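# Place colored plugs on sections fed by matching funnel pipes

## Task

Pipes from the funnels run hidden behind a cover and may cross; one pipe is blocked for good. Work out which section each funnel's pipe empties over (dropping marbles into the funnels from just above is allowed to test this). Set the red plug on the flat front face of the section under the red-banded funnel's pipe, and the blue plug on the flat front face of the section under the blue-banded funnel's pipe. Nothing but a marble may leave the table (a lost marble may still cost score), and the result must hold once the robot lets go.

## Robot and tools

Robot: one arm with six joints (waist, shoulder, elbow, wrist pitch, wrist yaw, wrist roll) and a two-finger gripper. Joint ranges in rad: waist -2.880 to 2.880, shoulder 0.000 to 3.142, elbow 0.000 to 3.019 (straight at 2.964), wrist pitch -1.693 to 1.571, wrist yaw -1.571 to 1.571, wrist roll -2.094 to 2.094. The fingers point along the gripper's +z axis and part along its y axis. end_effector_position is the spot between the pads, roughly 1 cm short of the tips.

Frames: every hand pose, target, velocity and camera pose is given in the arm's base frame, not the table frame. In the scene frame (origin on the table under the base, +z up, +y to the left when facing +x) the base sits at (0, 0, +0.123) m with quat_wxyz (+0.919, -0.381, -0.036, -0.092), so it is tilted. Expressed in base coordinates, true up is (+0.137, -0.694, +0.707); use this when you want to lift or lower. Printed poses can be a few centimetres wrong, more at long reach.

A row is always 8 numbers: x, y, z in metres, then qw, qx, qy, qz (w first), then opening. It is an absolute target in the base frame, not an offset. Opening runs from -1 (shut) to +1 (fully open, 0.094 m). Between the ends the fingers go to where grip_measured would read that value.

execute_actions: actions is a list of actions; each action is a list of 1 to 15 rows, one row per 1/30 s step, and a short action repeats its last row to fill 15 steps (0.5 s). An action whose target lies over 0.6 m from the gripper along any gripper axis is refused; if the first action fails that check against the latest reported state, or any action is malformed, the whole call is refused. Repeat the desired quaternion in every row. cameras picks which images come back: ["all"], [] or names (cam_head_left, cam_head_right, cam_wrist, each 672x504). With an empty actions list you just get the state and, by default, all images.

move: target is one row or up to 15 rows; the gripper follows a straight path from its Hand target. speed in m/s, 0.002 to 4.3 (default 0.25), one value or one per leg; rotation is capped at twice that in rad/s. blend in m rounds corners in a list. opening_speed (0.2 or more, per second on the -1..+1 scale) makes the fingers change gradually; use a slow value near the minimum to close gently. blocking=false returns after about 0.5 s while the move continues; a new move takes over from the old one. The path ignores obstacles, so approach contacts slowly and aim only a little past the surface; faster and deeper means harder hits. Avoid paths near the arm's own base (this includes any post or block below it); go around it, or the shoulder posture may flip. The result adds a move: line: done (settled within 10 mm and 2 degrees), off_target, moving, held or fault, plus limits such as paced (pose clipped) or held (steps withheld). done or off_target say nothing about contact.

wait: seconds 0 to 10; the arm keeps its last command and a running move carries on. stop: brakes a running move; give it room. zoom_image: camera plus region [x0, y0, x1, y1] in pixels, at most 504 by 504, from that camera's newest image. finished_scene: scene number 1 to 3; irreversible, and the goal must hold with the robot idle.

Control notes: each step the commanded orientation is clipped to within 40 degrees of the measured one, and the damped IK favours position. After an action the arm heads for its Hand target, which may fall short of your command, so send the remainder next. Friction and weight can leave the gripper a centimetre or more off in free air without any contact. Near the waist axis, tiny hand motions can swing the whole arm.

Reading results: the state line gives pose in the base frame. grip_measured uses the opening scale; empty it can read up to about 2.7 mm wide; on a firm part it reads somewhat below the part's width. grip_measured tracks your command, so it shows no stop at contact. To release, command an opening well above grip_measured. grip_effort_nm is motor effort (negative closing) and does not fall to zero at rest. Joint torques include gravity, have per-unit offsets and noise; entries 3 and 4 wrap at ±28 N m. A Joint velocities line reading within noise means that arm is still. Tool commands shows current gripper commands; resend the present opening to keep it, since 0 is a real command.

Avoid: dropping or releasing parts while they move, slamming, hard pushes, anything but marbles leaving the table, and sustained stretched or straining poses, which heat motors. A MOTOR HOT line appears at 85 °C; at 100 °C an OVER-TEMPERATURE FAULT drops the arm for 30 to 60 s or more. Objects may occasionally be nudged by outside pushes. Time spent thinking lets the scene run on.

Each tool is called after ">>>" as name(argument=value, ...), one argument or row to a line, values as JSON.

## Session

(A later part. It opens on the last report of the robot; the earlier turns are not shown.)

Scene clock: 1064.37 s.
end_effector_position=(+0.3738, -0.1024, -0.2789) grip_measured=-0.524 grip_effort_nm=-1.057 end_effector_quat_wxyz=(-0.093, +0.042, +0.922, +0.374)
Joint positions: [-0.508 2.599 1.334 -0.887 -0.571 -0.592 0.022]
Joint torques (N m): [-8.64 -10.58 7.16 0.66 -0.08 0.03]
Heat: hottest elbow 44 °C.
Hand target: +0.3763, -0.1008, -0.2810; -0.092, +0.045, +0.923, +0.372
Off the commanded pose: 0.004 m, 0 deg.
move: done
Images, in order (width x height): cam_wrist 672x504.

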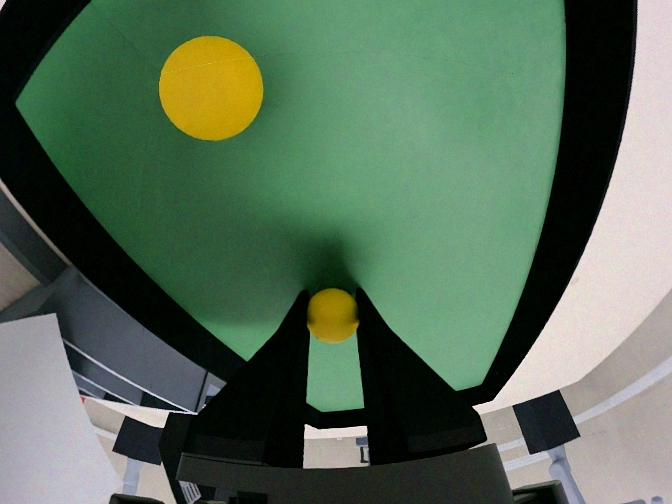

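>>> move(
  target=[
    [0.3927, -0.2004, -0.1633, -0.0919, 0.0448, 0.9225, 0.3715, -0.6],
    [0.5029, -0.2720, 0.0845, 0.2805, 0.0439, 0.8759, 0.3895, -0.6],
    [0.6105, -0.1985, 0.1217, 0.3184, 0.0608, 0.8629, 0.3872, -0.6],
    [0.6186, -0.1623, 0.0921, 0.3184, 0.0608, 0.8629, 0.3872, -0.6],
    [0.6186, -0.1623, 0.0921, 0.3184, 0.0608, 0.8629, 0.3872, 0.0],
  ],
  speed=0.25,
  blend=[0.05, 0.05, 0.02, 0.0, 0.0],
  cameras=["all"],
)

>>> wait(
  seconds=1.0,
  cameras=["all"],
)

Scene clock: 1083.40 s.
end_effector_position=(+0.6146, -0.1552, +0.0812) grip_measured=-0.001 grip_effort_nm=0.046 end_effector_quat_wxyz=(+0.304, +0.061, +0.865, +0.394)
Joint positions: [-0.475 1.982 1.385 -0.57 -0.991 -0.114 0.047]
Joint torques (N m): [-10.75 -8.29 10.44 2.24 0.09 0.03]
Heat: hottest elbow 43 °C.
Hand target: +0.6183, -0.1623, +0.0922; +0.318, +0.061, +0.863, +0.387
Off the commanded pose: 0.014 m, 2 deg.
move: off_target; target 5's new opening was sent with the hand 0.014 m and 2 deg from that target

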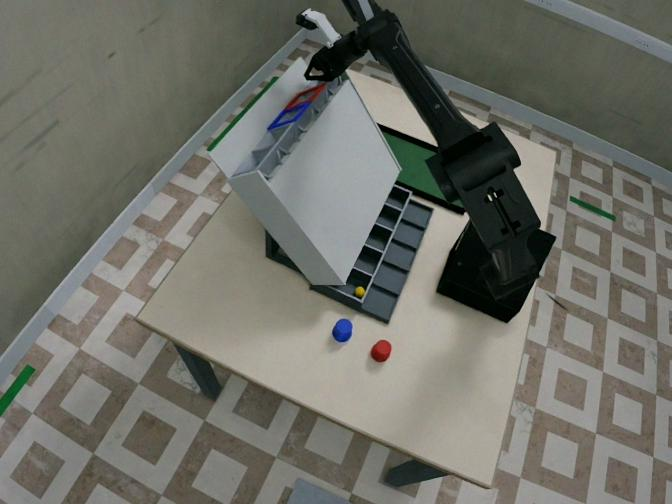

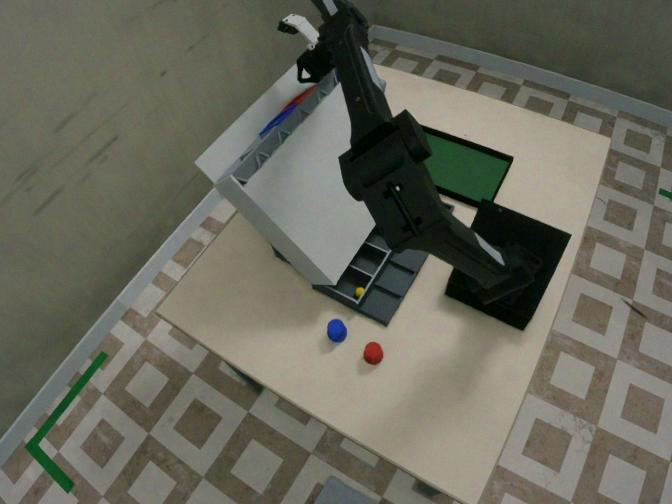

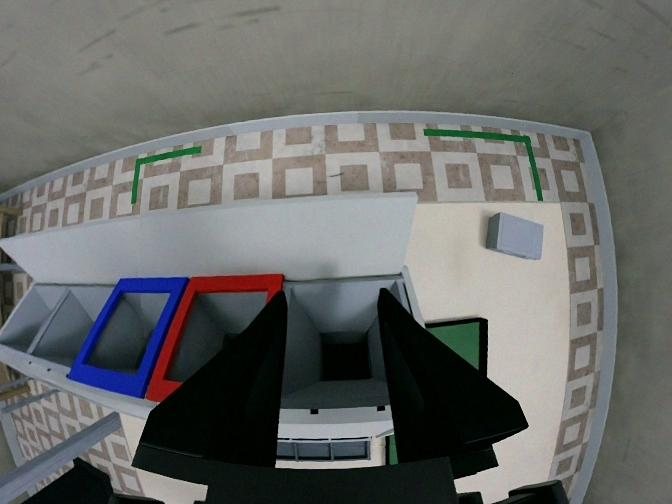

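Scene clock: 1084.40 s.
end_effector_position=(+0.6146, -0.1552, +0.0812) grip_measured=-0.001 grip_effort_nm=0.051 end_effector_quat_wxyz=(+0.304, +0.061, +0.865, +0.394)
Joint positions: [-0.475 1.982 1.385 -0.57 -0.991 -0.114 0.047]
Joint torques (N m): [-10.75 -8.35 10.43 2.24 0.1 0.03]
Heat: hottest elbow 43 °C.
Hand target: +0.6183, -0.1623, +0.0922; +0.318, +0.061, +0.863, +0.387
Tool commands: gripper/opening=+0.0
Off the commanded pose: 0.014 m, 2 deg.
wait: 1.00 s; at rest by 0.17 s

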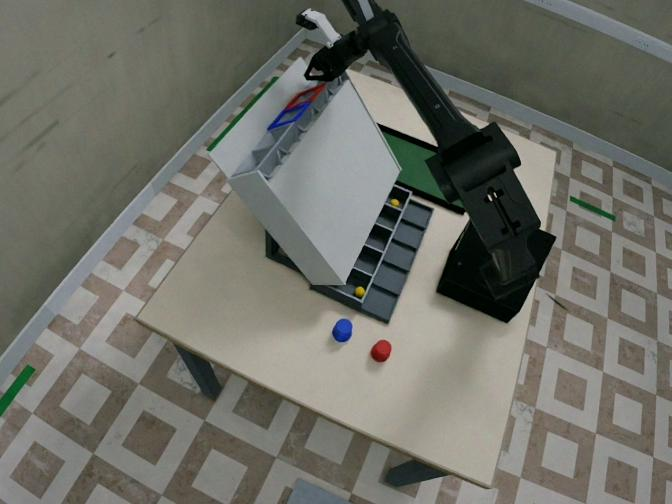

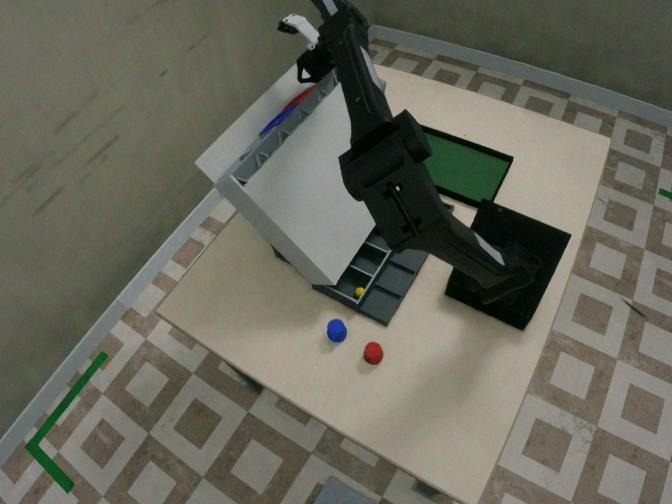

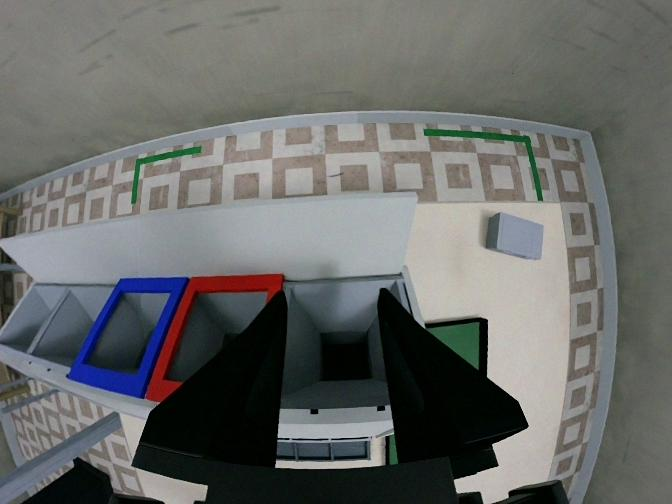

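>>> zoom_image(
  camera="cam_head_left",
  region=[310, 170, 450, 330],
)

Scaled by 3.150 from the camera's 672x504 image, which has a finer 960x720 frame.

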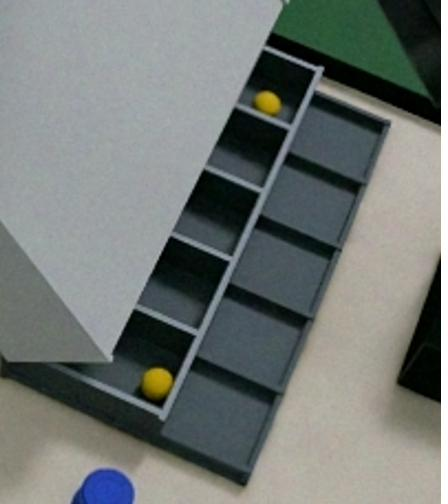

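>>> move(
  target=[
    [0.5532, -0.2186, 0.1554, 0.3184, 0.0608, 0.8629, 0.3872, 0.0],
    [0.5175, -0.2402, -0.0568, 0.0924, 0.0540, 0.9215, 0.3728, 0.0],
    [0.4919, -0.1444, -0.2266, -0.0919, 0.0448, 0.9225, 0.3715, 0.28],
  ],
  speed=0.25,
  blend=[0.04, 0.05, 0.0],
  cameras=["cam_wrist", "cam_head_left"],
)

Scene clock: 1111.10 s.
end_effector_position=(+0.4700, -0.1316, -0.2381) grip_measured=+0.279 grip_effort_nm=0.051 end_effector_quat_wxyz=(-0.108, +0.045, +0.917, +0.382)
Joint positions: [-0.47 2.631 1.66 -1.198 -0.593 -0.561 0.06]
Joint torques (N m): [-11.05 -13.04 12.03 -0.39 0.15 0.03]
Heat: hottest elbow 43 °C.
Hand target: +0.4912, -0.1442, -0.2259; -0.092, +0.045, +0.923, +0.372
Off the commanded pose: 0.028 m, 2 deg.
move: off_target; target 3's new opening was sent with the hand 0.028 m and 2 deg from that target
Images, in order (width x height): cam_head_left 672x504, cam_wrist 672x504.

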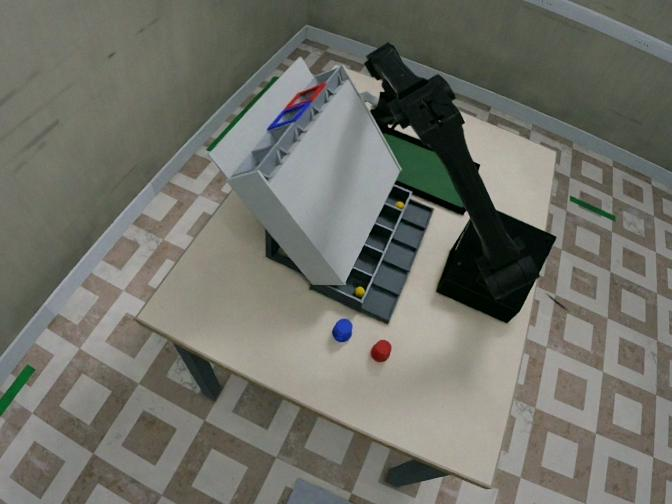

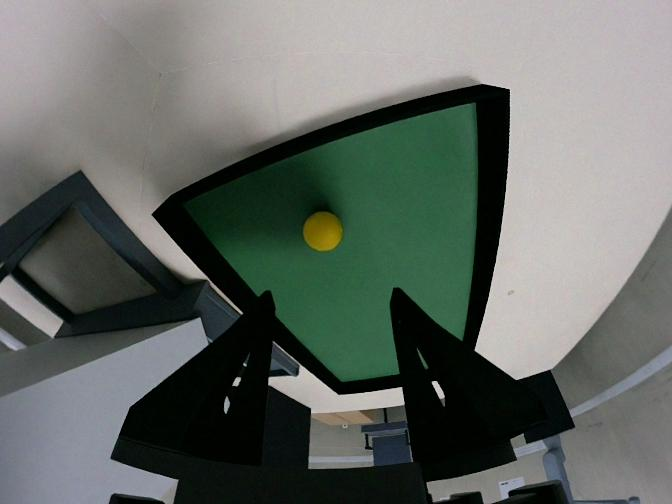

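>>> move(
  target=[
    [0.4653, -0.0821, -0.2809, -0.0919, 0.0448, 0.9225, 0.3715, 0.28],
    [0.4653, -0.0821, -0.2809, -0.0919, 0.0448, 0.9225, 0.3715, -0.6],
  ],
  speed=0.08,
  opening_speed=0.8,
  cameras=["cam_wrist", "cam_head_left"],
)

Scene clock: 1125.70 s.
end_effector_position=(+0.4644, -0.0853, -0.2773) grip_measured=-0.521 grip_effort_nm=-1.018 end_effector_quat_wxyz=(-0.092, +0.042, +0.923, +0.372)
Joint positions: [-0.396 2.656 1.567 -0.992 -0.628 -0.475 0.023]
Joint torques (N m): [-10.52 -11.34 7.36 0.66 -0.1 0.03]
Heat: hottest elbow 44 °C.
Hand target: +0.4653, -0.0821, -0.2808; -0.092, +0.045, +0.923, +0.372
Off the commanded pose: 0.005 m, 0 deg.
move: done
Images, in order (width x height): cam_head_left 672x504, cam_wrist 672x504.

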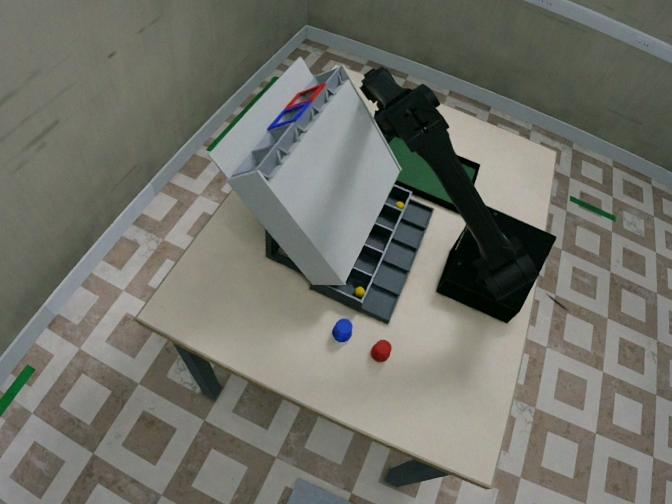

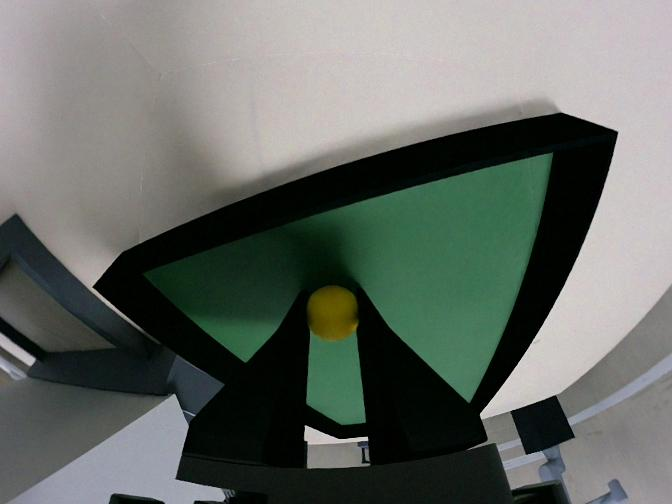

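>>> move(
  target=[
    [0.4918, -0.2274, -0.1382, -0.0919, 0.0448, 0.9225, 0.3715, -0.6],
    [0.5057, -0.2858, 0.0986, 0.2805, 0.0439, 0.8759, 0.3895, -0.6],
    [0.5809, -0.0544, 0.2829, 0.3184, 0.0608, 0.8629, 0.3872, -0.6],
    [0.5852, -0.0139, 0.2441, 0.3184, 0.0608, 0.8629, 0.3872, -0.6],
    [0.5852, -0.0139, 0.2441, 0.3184, 0.0608, 0.8629, 0.3872, 0.0],
  ],
  speed=0.25,
  blend=[0.04, 0.05, 0.02, 0.0, 0.0],
  cameras=["all"],
)

>>> wait(
  seconds=1.0,
  cameras=["all"],
)

>>> zoom_image(
  camera="cam_head_left",
  region=[310, 170, 450, 330],
)

Scene clock: 1142.63 s.
end_effector_position=(+0.5799, -0.0087, +0.2342) grip_measured=-0.001 grip_effort_nm=0.051 end_effector_quat_wxyz=(+0.304, +0.060, +0.867, +0.390)
Joint positions: [-0.241 1.572 1.227 -0.556 -0.861 0.214 0.047]
Joint torques (N m): [-9.64 -4.66 10.35 2.22 0.33 0.03]
Heat: hottest elbow 43 °C.
Hand target: +0.5849, -0.0139, +0.2441; +0.318, +0.061, +0.863, +0.387
Off the commanded pose: 0.012 m, 2 deg.
move: off_target; target 5's new opening was sent with the hand 0.013 m and 2 deg from that target

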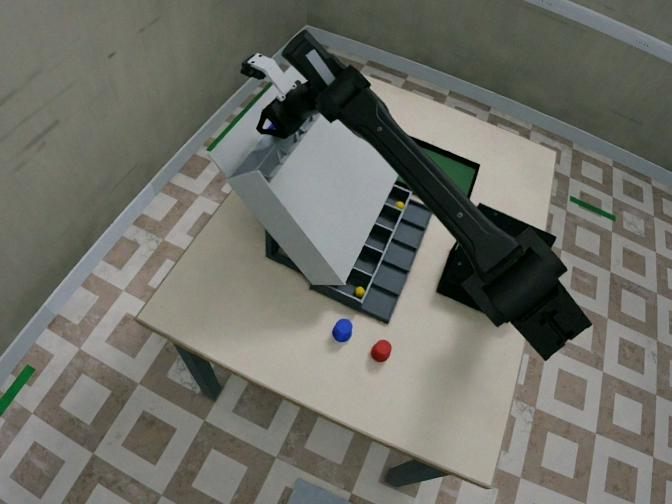

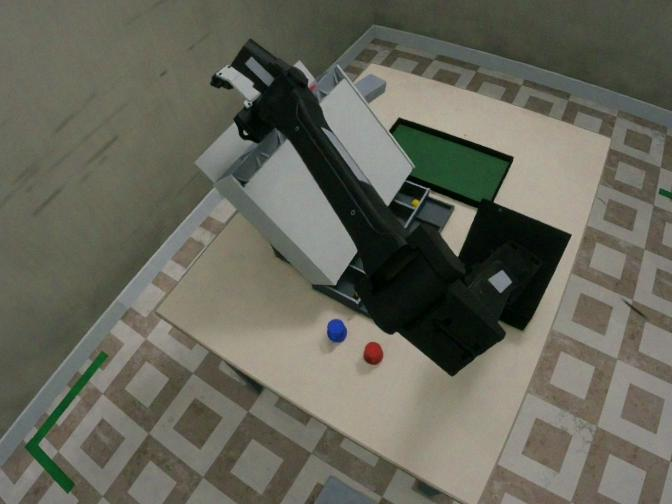

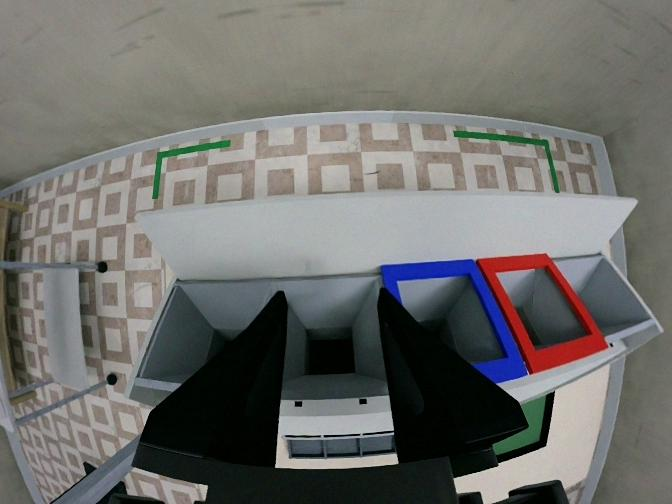

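Scene clock: 1143.63 s.
end_effector_position=(+0.5799, -0.0087, +0.2342) grip_measured=-0.001 grip_effort_nm=0.046 end_effector_quat_wxyz=(+0.304, +0.060, +0.867, +0.390)
Joint positions: [-0.241 1.572 1.227 -0.556 -0.861 0.214 0.047]
Joint torques (N m): [-9.58 -4.72 10.36 2.22 0.33 0.03]
Heat: hottest elbow 43 °C.
Hand target: +0.5849, -0.0139, +0.2441; +0.318, +0.061, +0.863, +0.387
Tool commands: gripper/opening=+0.0
Off the commanded pose: 0.012 m, 2 deg.
wait: 1.00 s; at rest by 0.17 s

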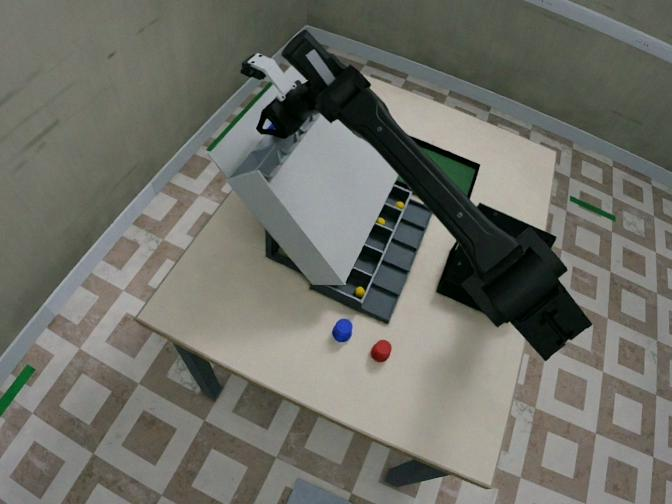

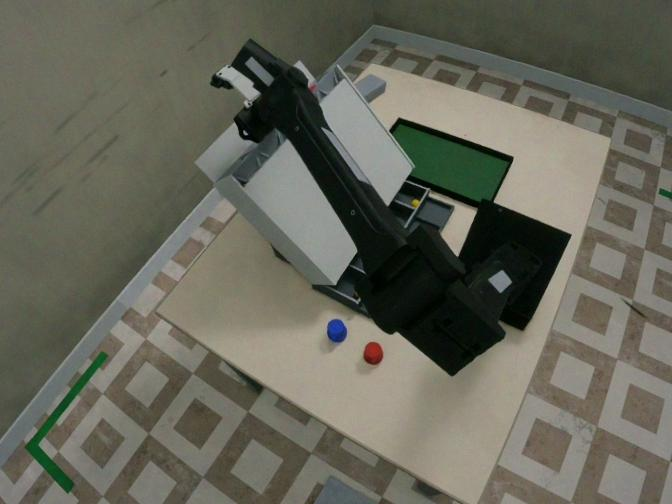

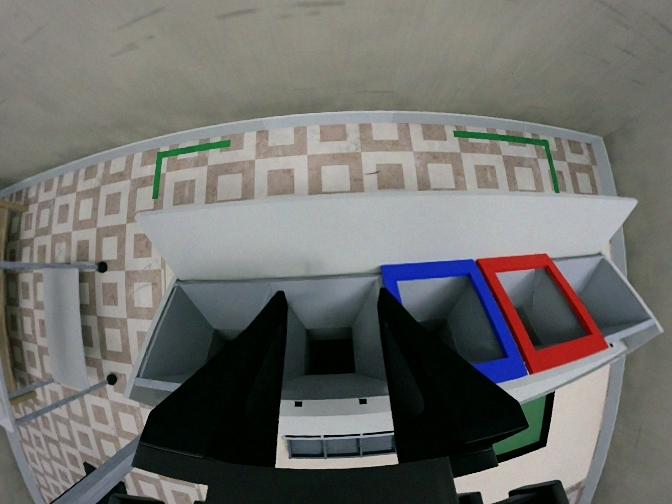

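Scaled by 3.150 from the camera's 672x504 image, which has a finer 960x720 frame.

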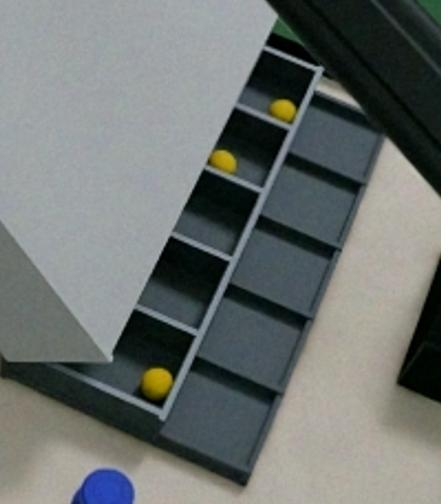

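>>> move(
  target=[
    [0.5066, -0.0910, 0.3038, 0.3184, 0.0608, 0.8629, 0.3872, 0.0],
    [0.2452, 0.0441, 0.2463, 0.2031, 0.0097, 0.8970, 0.3918, 0.0],
  ],
  speed=0.25,
  blend=[0.05, 0.0],
  cameras=["all"],
)

Scene clock: 1187.27 s.
end_effector_position=(+0.2457, +0.0432, +0.2454) grip_measured=-0.001 grip_effort_nm=0.046 end_effector_quat_wxyz=(+0.206, +0.016, +0.896, +0.392)
Joint positions: [-0.4 0.794 0.728 -1.372 -0.912 -0.299 0.047]
Joint torques (N m): [-1.55 3.9 9.43 0.53 0.02 -0.22]
Heat: hottest elbow 44 °C.
Hand target: +0.2452, +0.0442, +0.2463; +0.203, +0.010, +0.897, +0.392
Off the commanded pose: 0.001 m, 1 deg.
move: done

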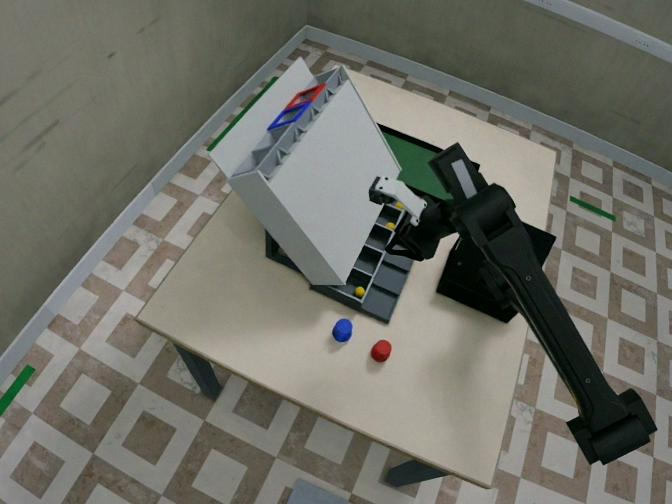

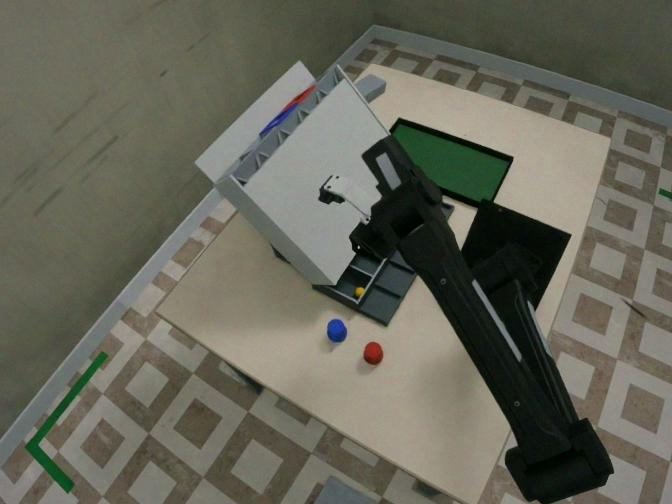

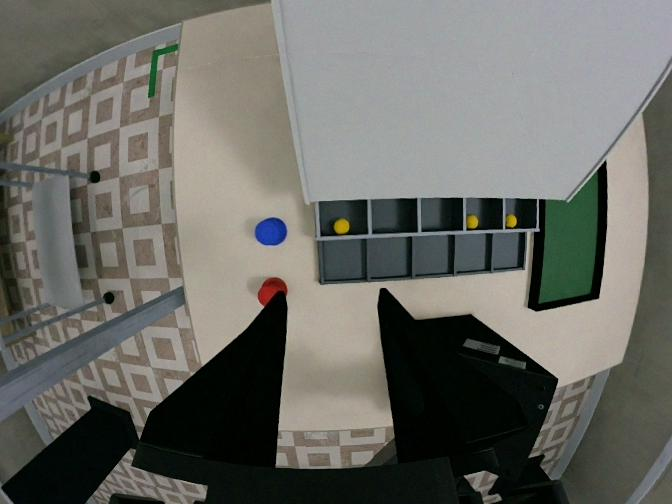

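>>> zoom_image(
  camera="cam_wrist",
  region=[220, 180, 380, 320],
)

>>> zoom_image(
  camera="cam_wrist",
  region=[300, 180, 560, 300],
)

>>> zoom_image(
  camera="cam_head_left",
  region=[310, 290, 420, 390],
)

>>> zoom_image(
  camera="cam_head_right",
  region=[310, 290, 420, 390],
)

Scaled by 3.150 from the camera's 672x504 image, which has a finer 960x720 frame.

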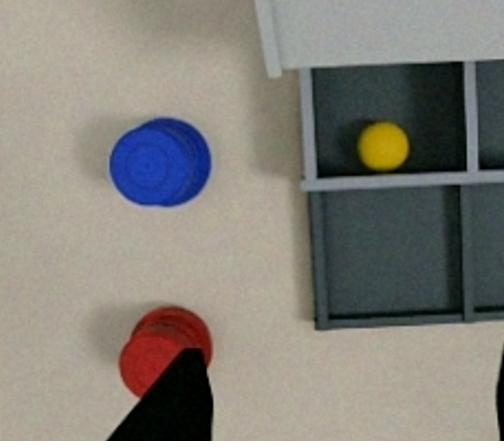

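Scaled by 1.938 from the camera's 672x504 image, which has a finer 960x720 frame.

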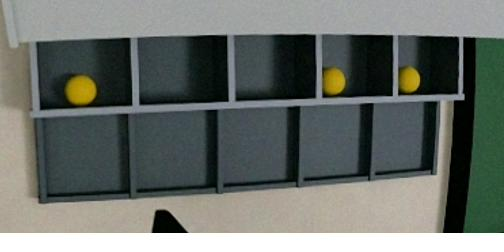

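Scaled by 4.582 from the camera's 672x504 image, which has a finer 960x720 frame.

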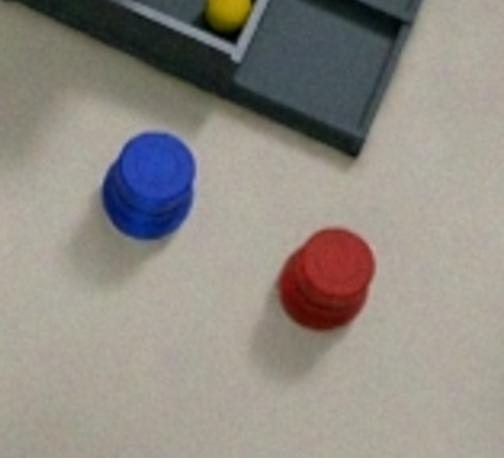

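Scaled by 4.582 from the camera's 672x504 image, which has a finer 960x720 frame.

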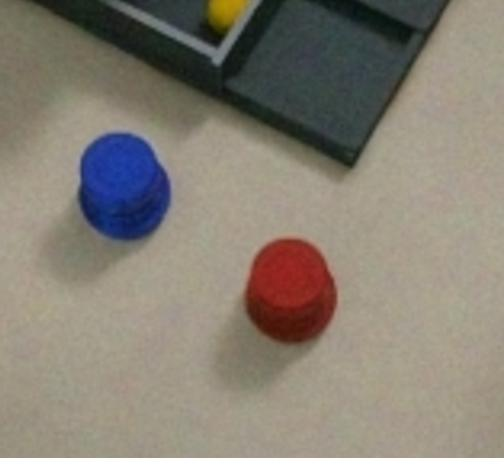

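>>> move(
  target=[0.2465, 0.2059, 0.2068, 0.2031, 0.0097, 0.8970, 0.3918, 0.6],
  speed=0.15,
  cameras=["all"],
)

>>> zoom_image(
  camera="cam_wrist",
  region=[180, 120, 500, 360],
)

Scene clock: 1225.67 s.
end_effector_position=(+0.2436, +0.2042, +0.2046) grip_measured=+0.599 grip_effort_nm=0.042 end_effector_quat_wxyz=(+0.199, +0.005, +0.900, +0.388)
Joint positions: [0.438 0.68 0.527 -0.629 -0.498 0.661 0.075]
Joint torques (N m): [-1.55 -0.73 8.13 1.72 0.58 0.04]
Heat: hottest elbow 43 °C.
Hand target: +0.2464, +0.2059, +0.2068; +0.203, +0.010, +0.897, +0.392
Off the commanded pose: 0.004 m, 1 deg.
move: done

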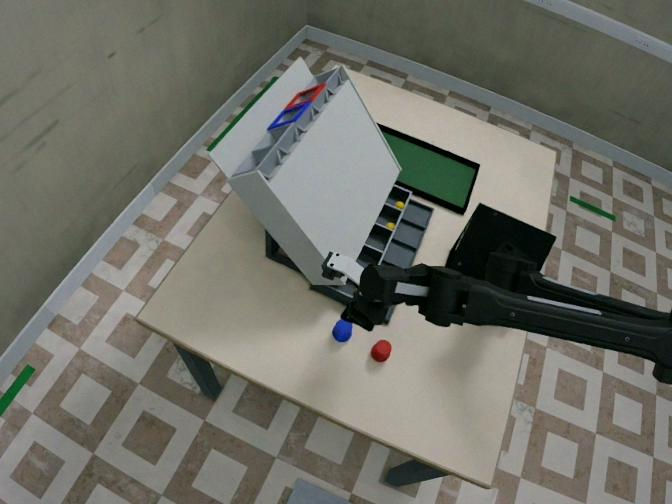

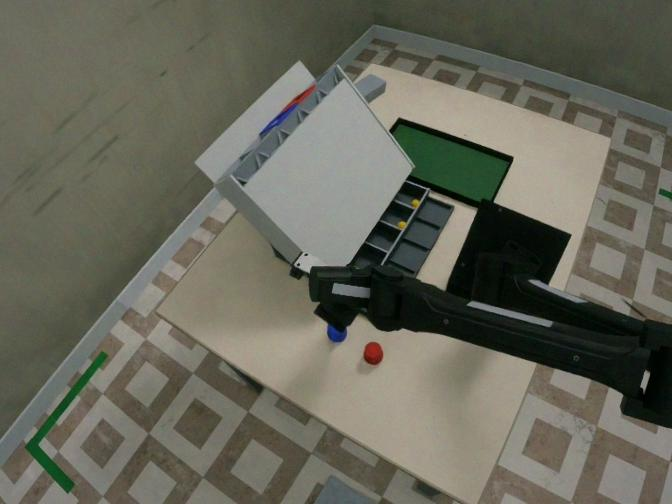

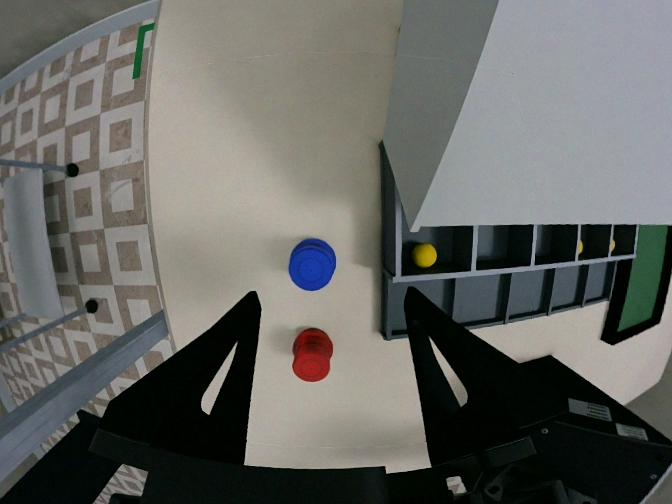

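Scaled by 1.575 from the camera's 672x504 image, which has a finer 960x720 frame.

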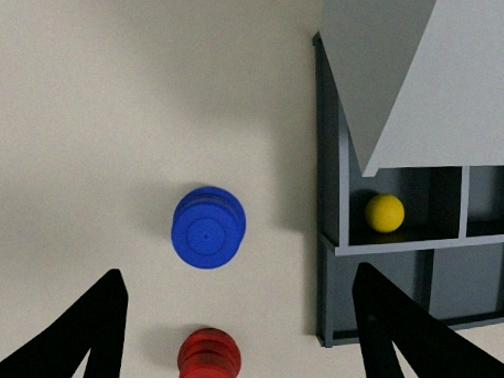

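>>> move(
  target=[0.2362, 0.2889, 0.1489, 0.2031, 0.0097, 0.8970, 0.3918, 0.6],
  speed=0.1,
  cameras=["all"],
)

>>> zoom_image(
  camera="cam_wrist",
  region=[180, 180, 500, 420],
)

Scene clock: 1239.27 s.
end_effector_position=(+0.2351, +0.2863, +0.1466) grip_measured=+0.599 grip_effort_nm=0.046 end_effector_quat_wxyz=(+0.201, +0.005, +0.900, +0.386)
Joint positions: [0.772 0.903 0.445 -0.236 -0.244 0.898 0.075]
Joint torques (N m): [-2.26 -3.25 5.75 1.55 0.69 0.05]
Heat: hottest elbow 42 °C.
Hand target: +0.2362, +0.2888, +0.1490; +0.203, +0.010, +0.897, +0.392
Off the commanded pose: 0.004 m, 1 deg.
move: done

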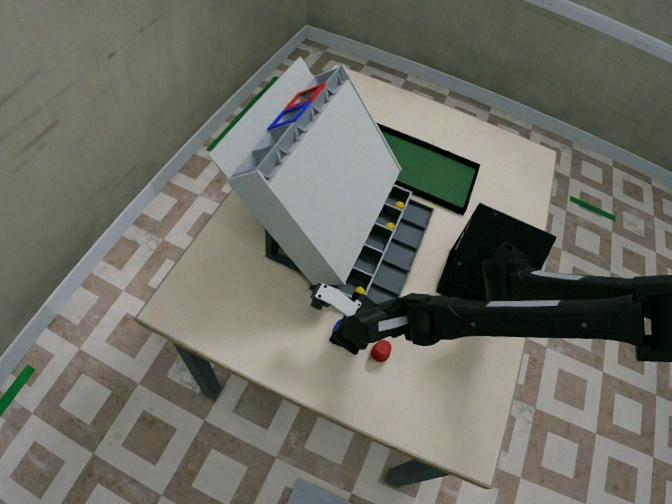

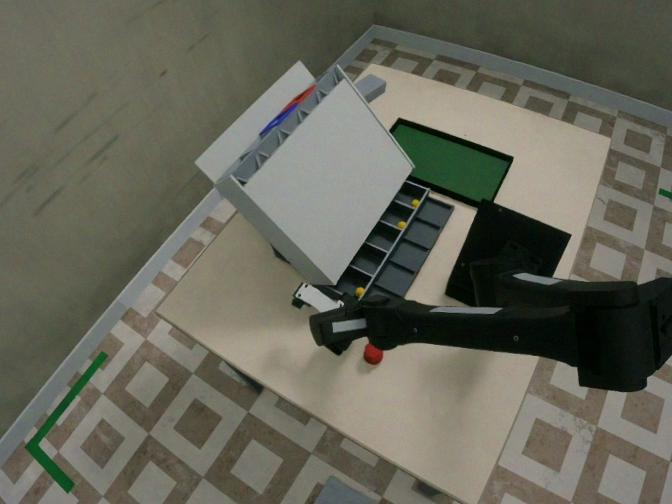

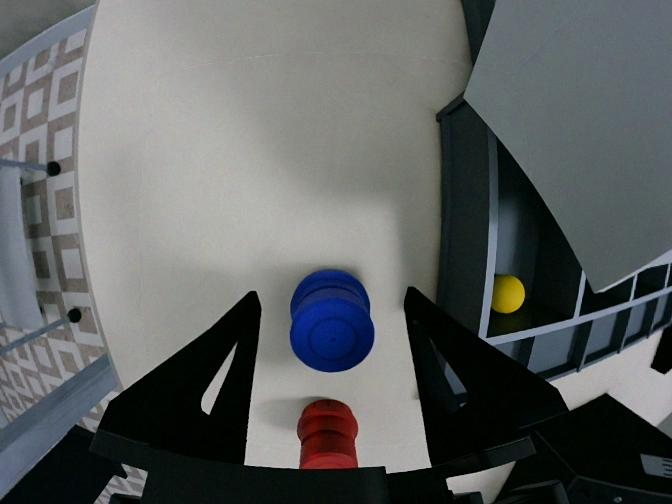

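Scaled by 1.575 from the camera's 672x504 image, which has a finer 960x720 frame.

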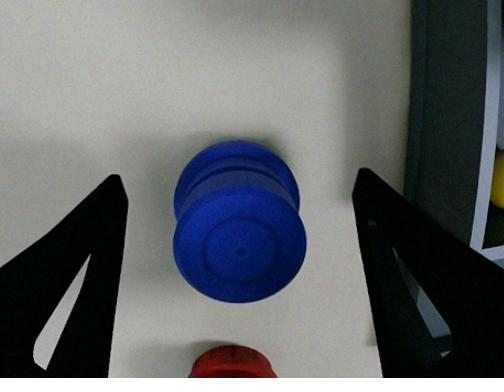

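>>> move(
  target=[0.2251, 0.2990, 0.1368, 0.2031, 0.0097, 0.8970, 0.3918, 0.6],
  speed=0.06,
  cameras=["all"],
)

>>> zoom_image(
  camera="cam_wrist",
  region=[180, 180, 500, 420],
)

>>> zoom_image(
  camera="cam_head_left",
  region=[290, 260, 430, 380],
)

Scene clock: 1258.43 s.
end_effector_position=(+0.2248, +0.2961, +0.1363) grip_measured=+0.599 grip_effort_nm=0.046 end_effector_quat_wxyz=(+0.203, +0.005, +0.899, +0.387)
Joint positions: [0.833 0.922 0.419 -0.178 -0.196 0.938 0.075]
Joint torques (N m): [-2.08 -3.14 5.22 1.54 0.71 0.04]
Heat: hottest elbow 40 °C.
Hand target: +0.2251, +0.2990, +0.1369; +0.203, +0.010, +0.897, +0.392
Off the commanded pose: 0.003 m, 1 deg.
move: done

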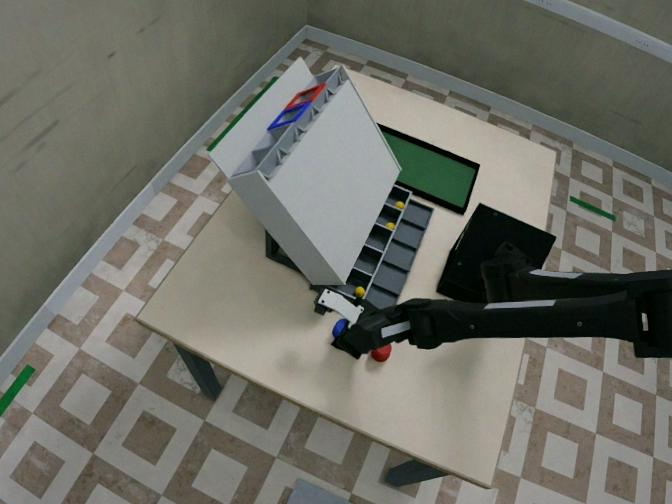

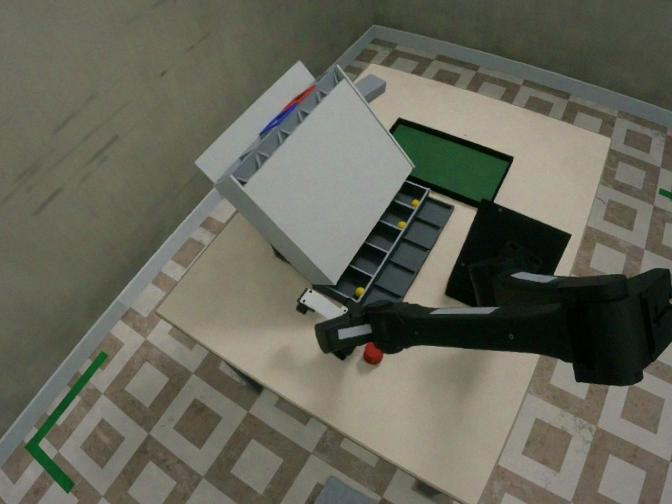

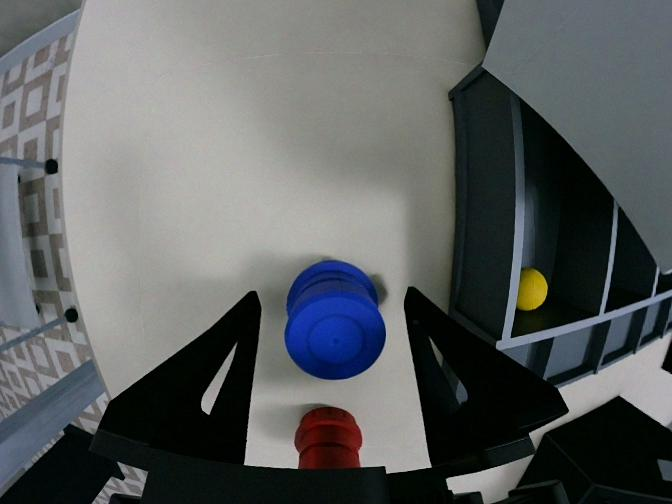

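Scaled by 1.575 from the camera's 672x504 image, which has a finer 960x720 frame.

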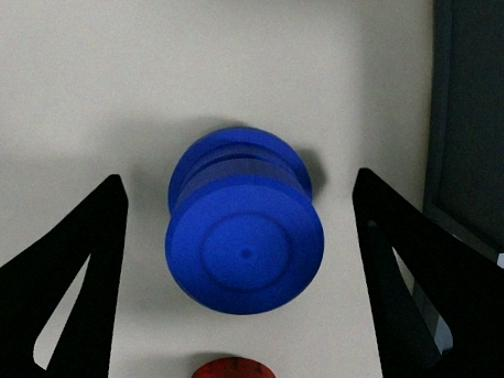

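Scaled by 3.600 from the camera's 672x504 image, which has a finer 960x720 frame.

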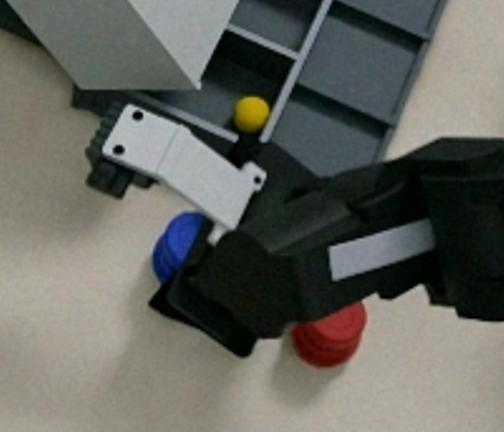

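>>> move(
  target=[
    [0.2290, 0.2925, 0.1440, 0.2031, 0.0097, 0.8970, 0.3918, 0.6],
    [0.2290, 0.2925, 0.1440, 0.2031, 0.0097, 0.8970, 0.3918, -0.35],
  ],
  speed=0.05,
  opening_speed=0.5,
  cameras=["cam_wrist", "cam_head_left"],
)

>>> zoom_image(
  camera="cam_wrist",
  region=[180, 180, 500, 420],
)

Scene clock: 1283.97 s.
end_effector_position=(+0.2270, +0.2921, +0.1385) grip_measured=-0.264 grip_effort_nm=-1.009 end_effector_quat_wxyz=(+0.200, +0.011, +0.899, +0.390)
Joint positions: [0.814 0.911 0.419 -0.188 -0.212 0.939 0.035]
Joint torques (N m): [-2.9 -3.9 6.3 0.35 0.43 -0.13]
Heat: hottest elbow 39 °C.
Hand target: +0.2290, +0.2925, +0.1440; +0.203, +0.010, +0.897, +0.392
Off the commanded pose: 0.006 m, 0 deg.
move: done
Images, in order (width x height): cam_head_left 672x504, cam_wrist 672x504.

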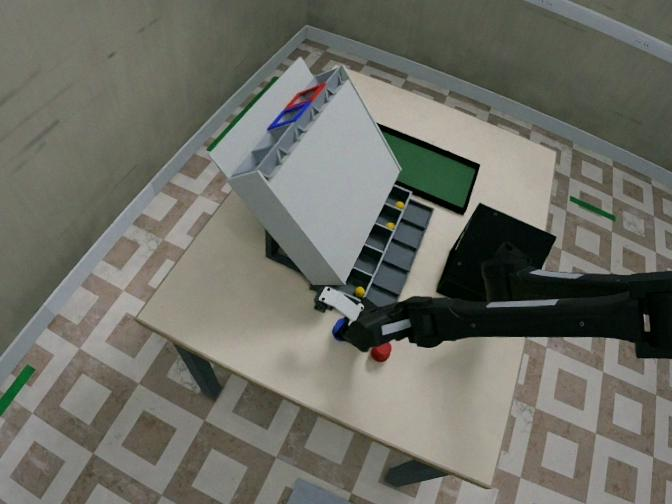

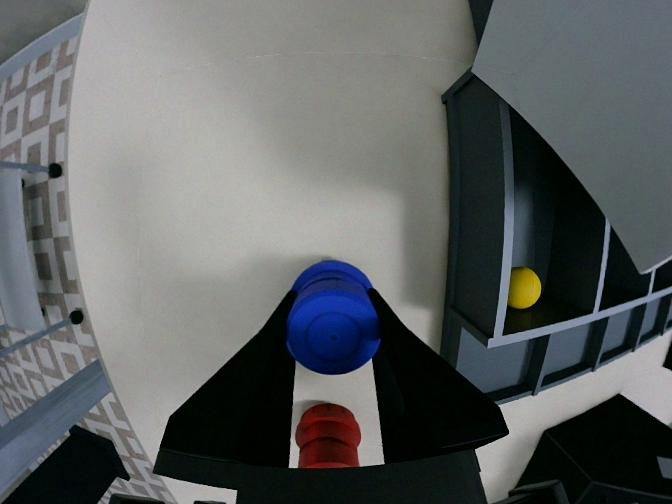

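Scaled by 1.575 from the camera's 672x504 image, which has a finer 960x720 frame.

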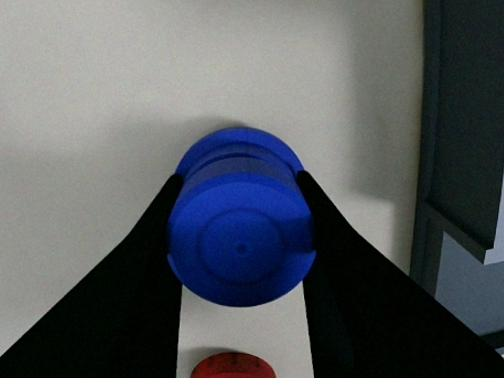

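>>> move(
  target=[
    [0.2380, 0.2359, 0.1955, 0.2031, 0.0097, 0.8970, 0.3918, -0.35],
    [0.2101, 0.1604, 0.1268, 0.2031, 0.0097, 0.8970, 0.3918, -0.35],
  ],
  speed=0.12,
  blend=[0.02, 0.0],
  cameras=["all"],
)

>>> zoom_image(
  camera="cam_wrist",
  region=[180, 180, 500, 420],
)

Scene clock: 1313.37 s.
end_effector_position=(+0.2087, +0.1615, +0.1222) grip_measured=-0.267 grip_effort_nm=-1.057 end_effector_quat_wxyz=(+0.198, +0.015, +0.898, +0.393)
Joint positions: [0.279 0.551 0.276 -0.57 -0.608 0.549 0.034]
Joint torques (N m): [-1.26 0.62 8.83 0.51 0.28 -0.23]
Heat: hottest elbow 39 °C.
Hand target: +0.2101, +0.1605, +0.1267; +0.203, +0.010, +0.897, +0.392
Off the commanded pose: 0.005 m, 1 deg.
move: done

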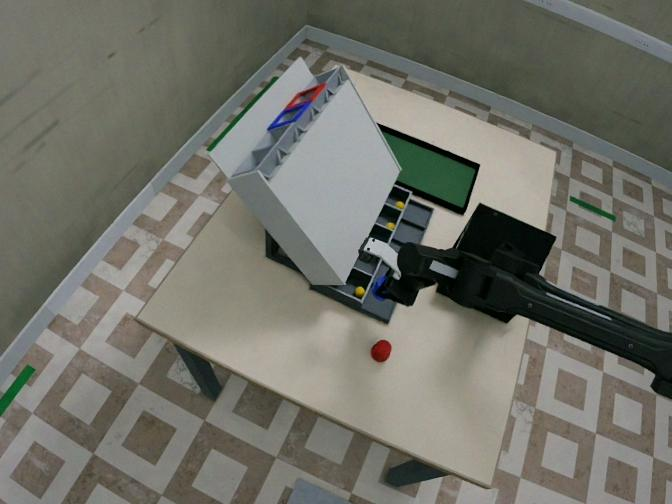

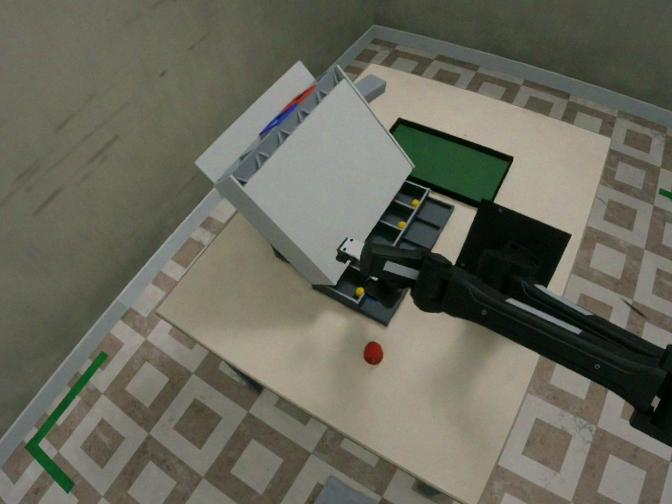

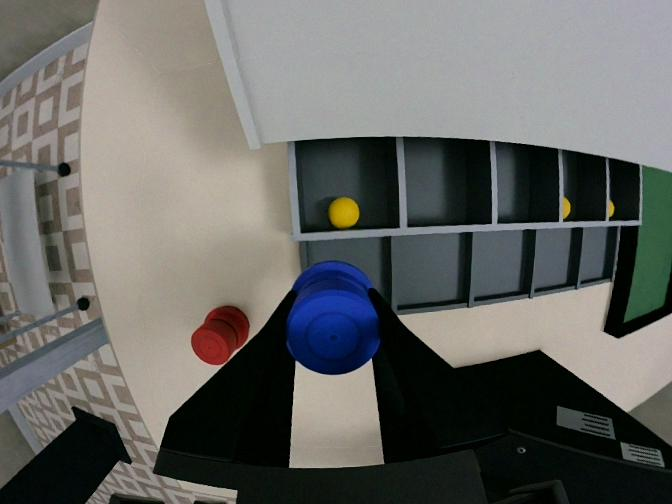

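Scaled by 1.575 from the camera's 672x504 image, which has a finer 960x720 frame.

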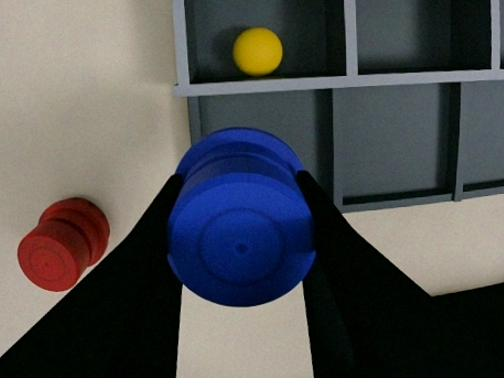

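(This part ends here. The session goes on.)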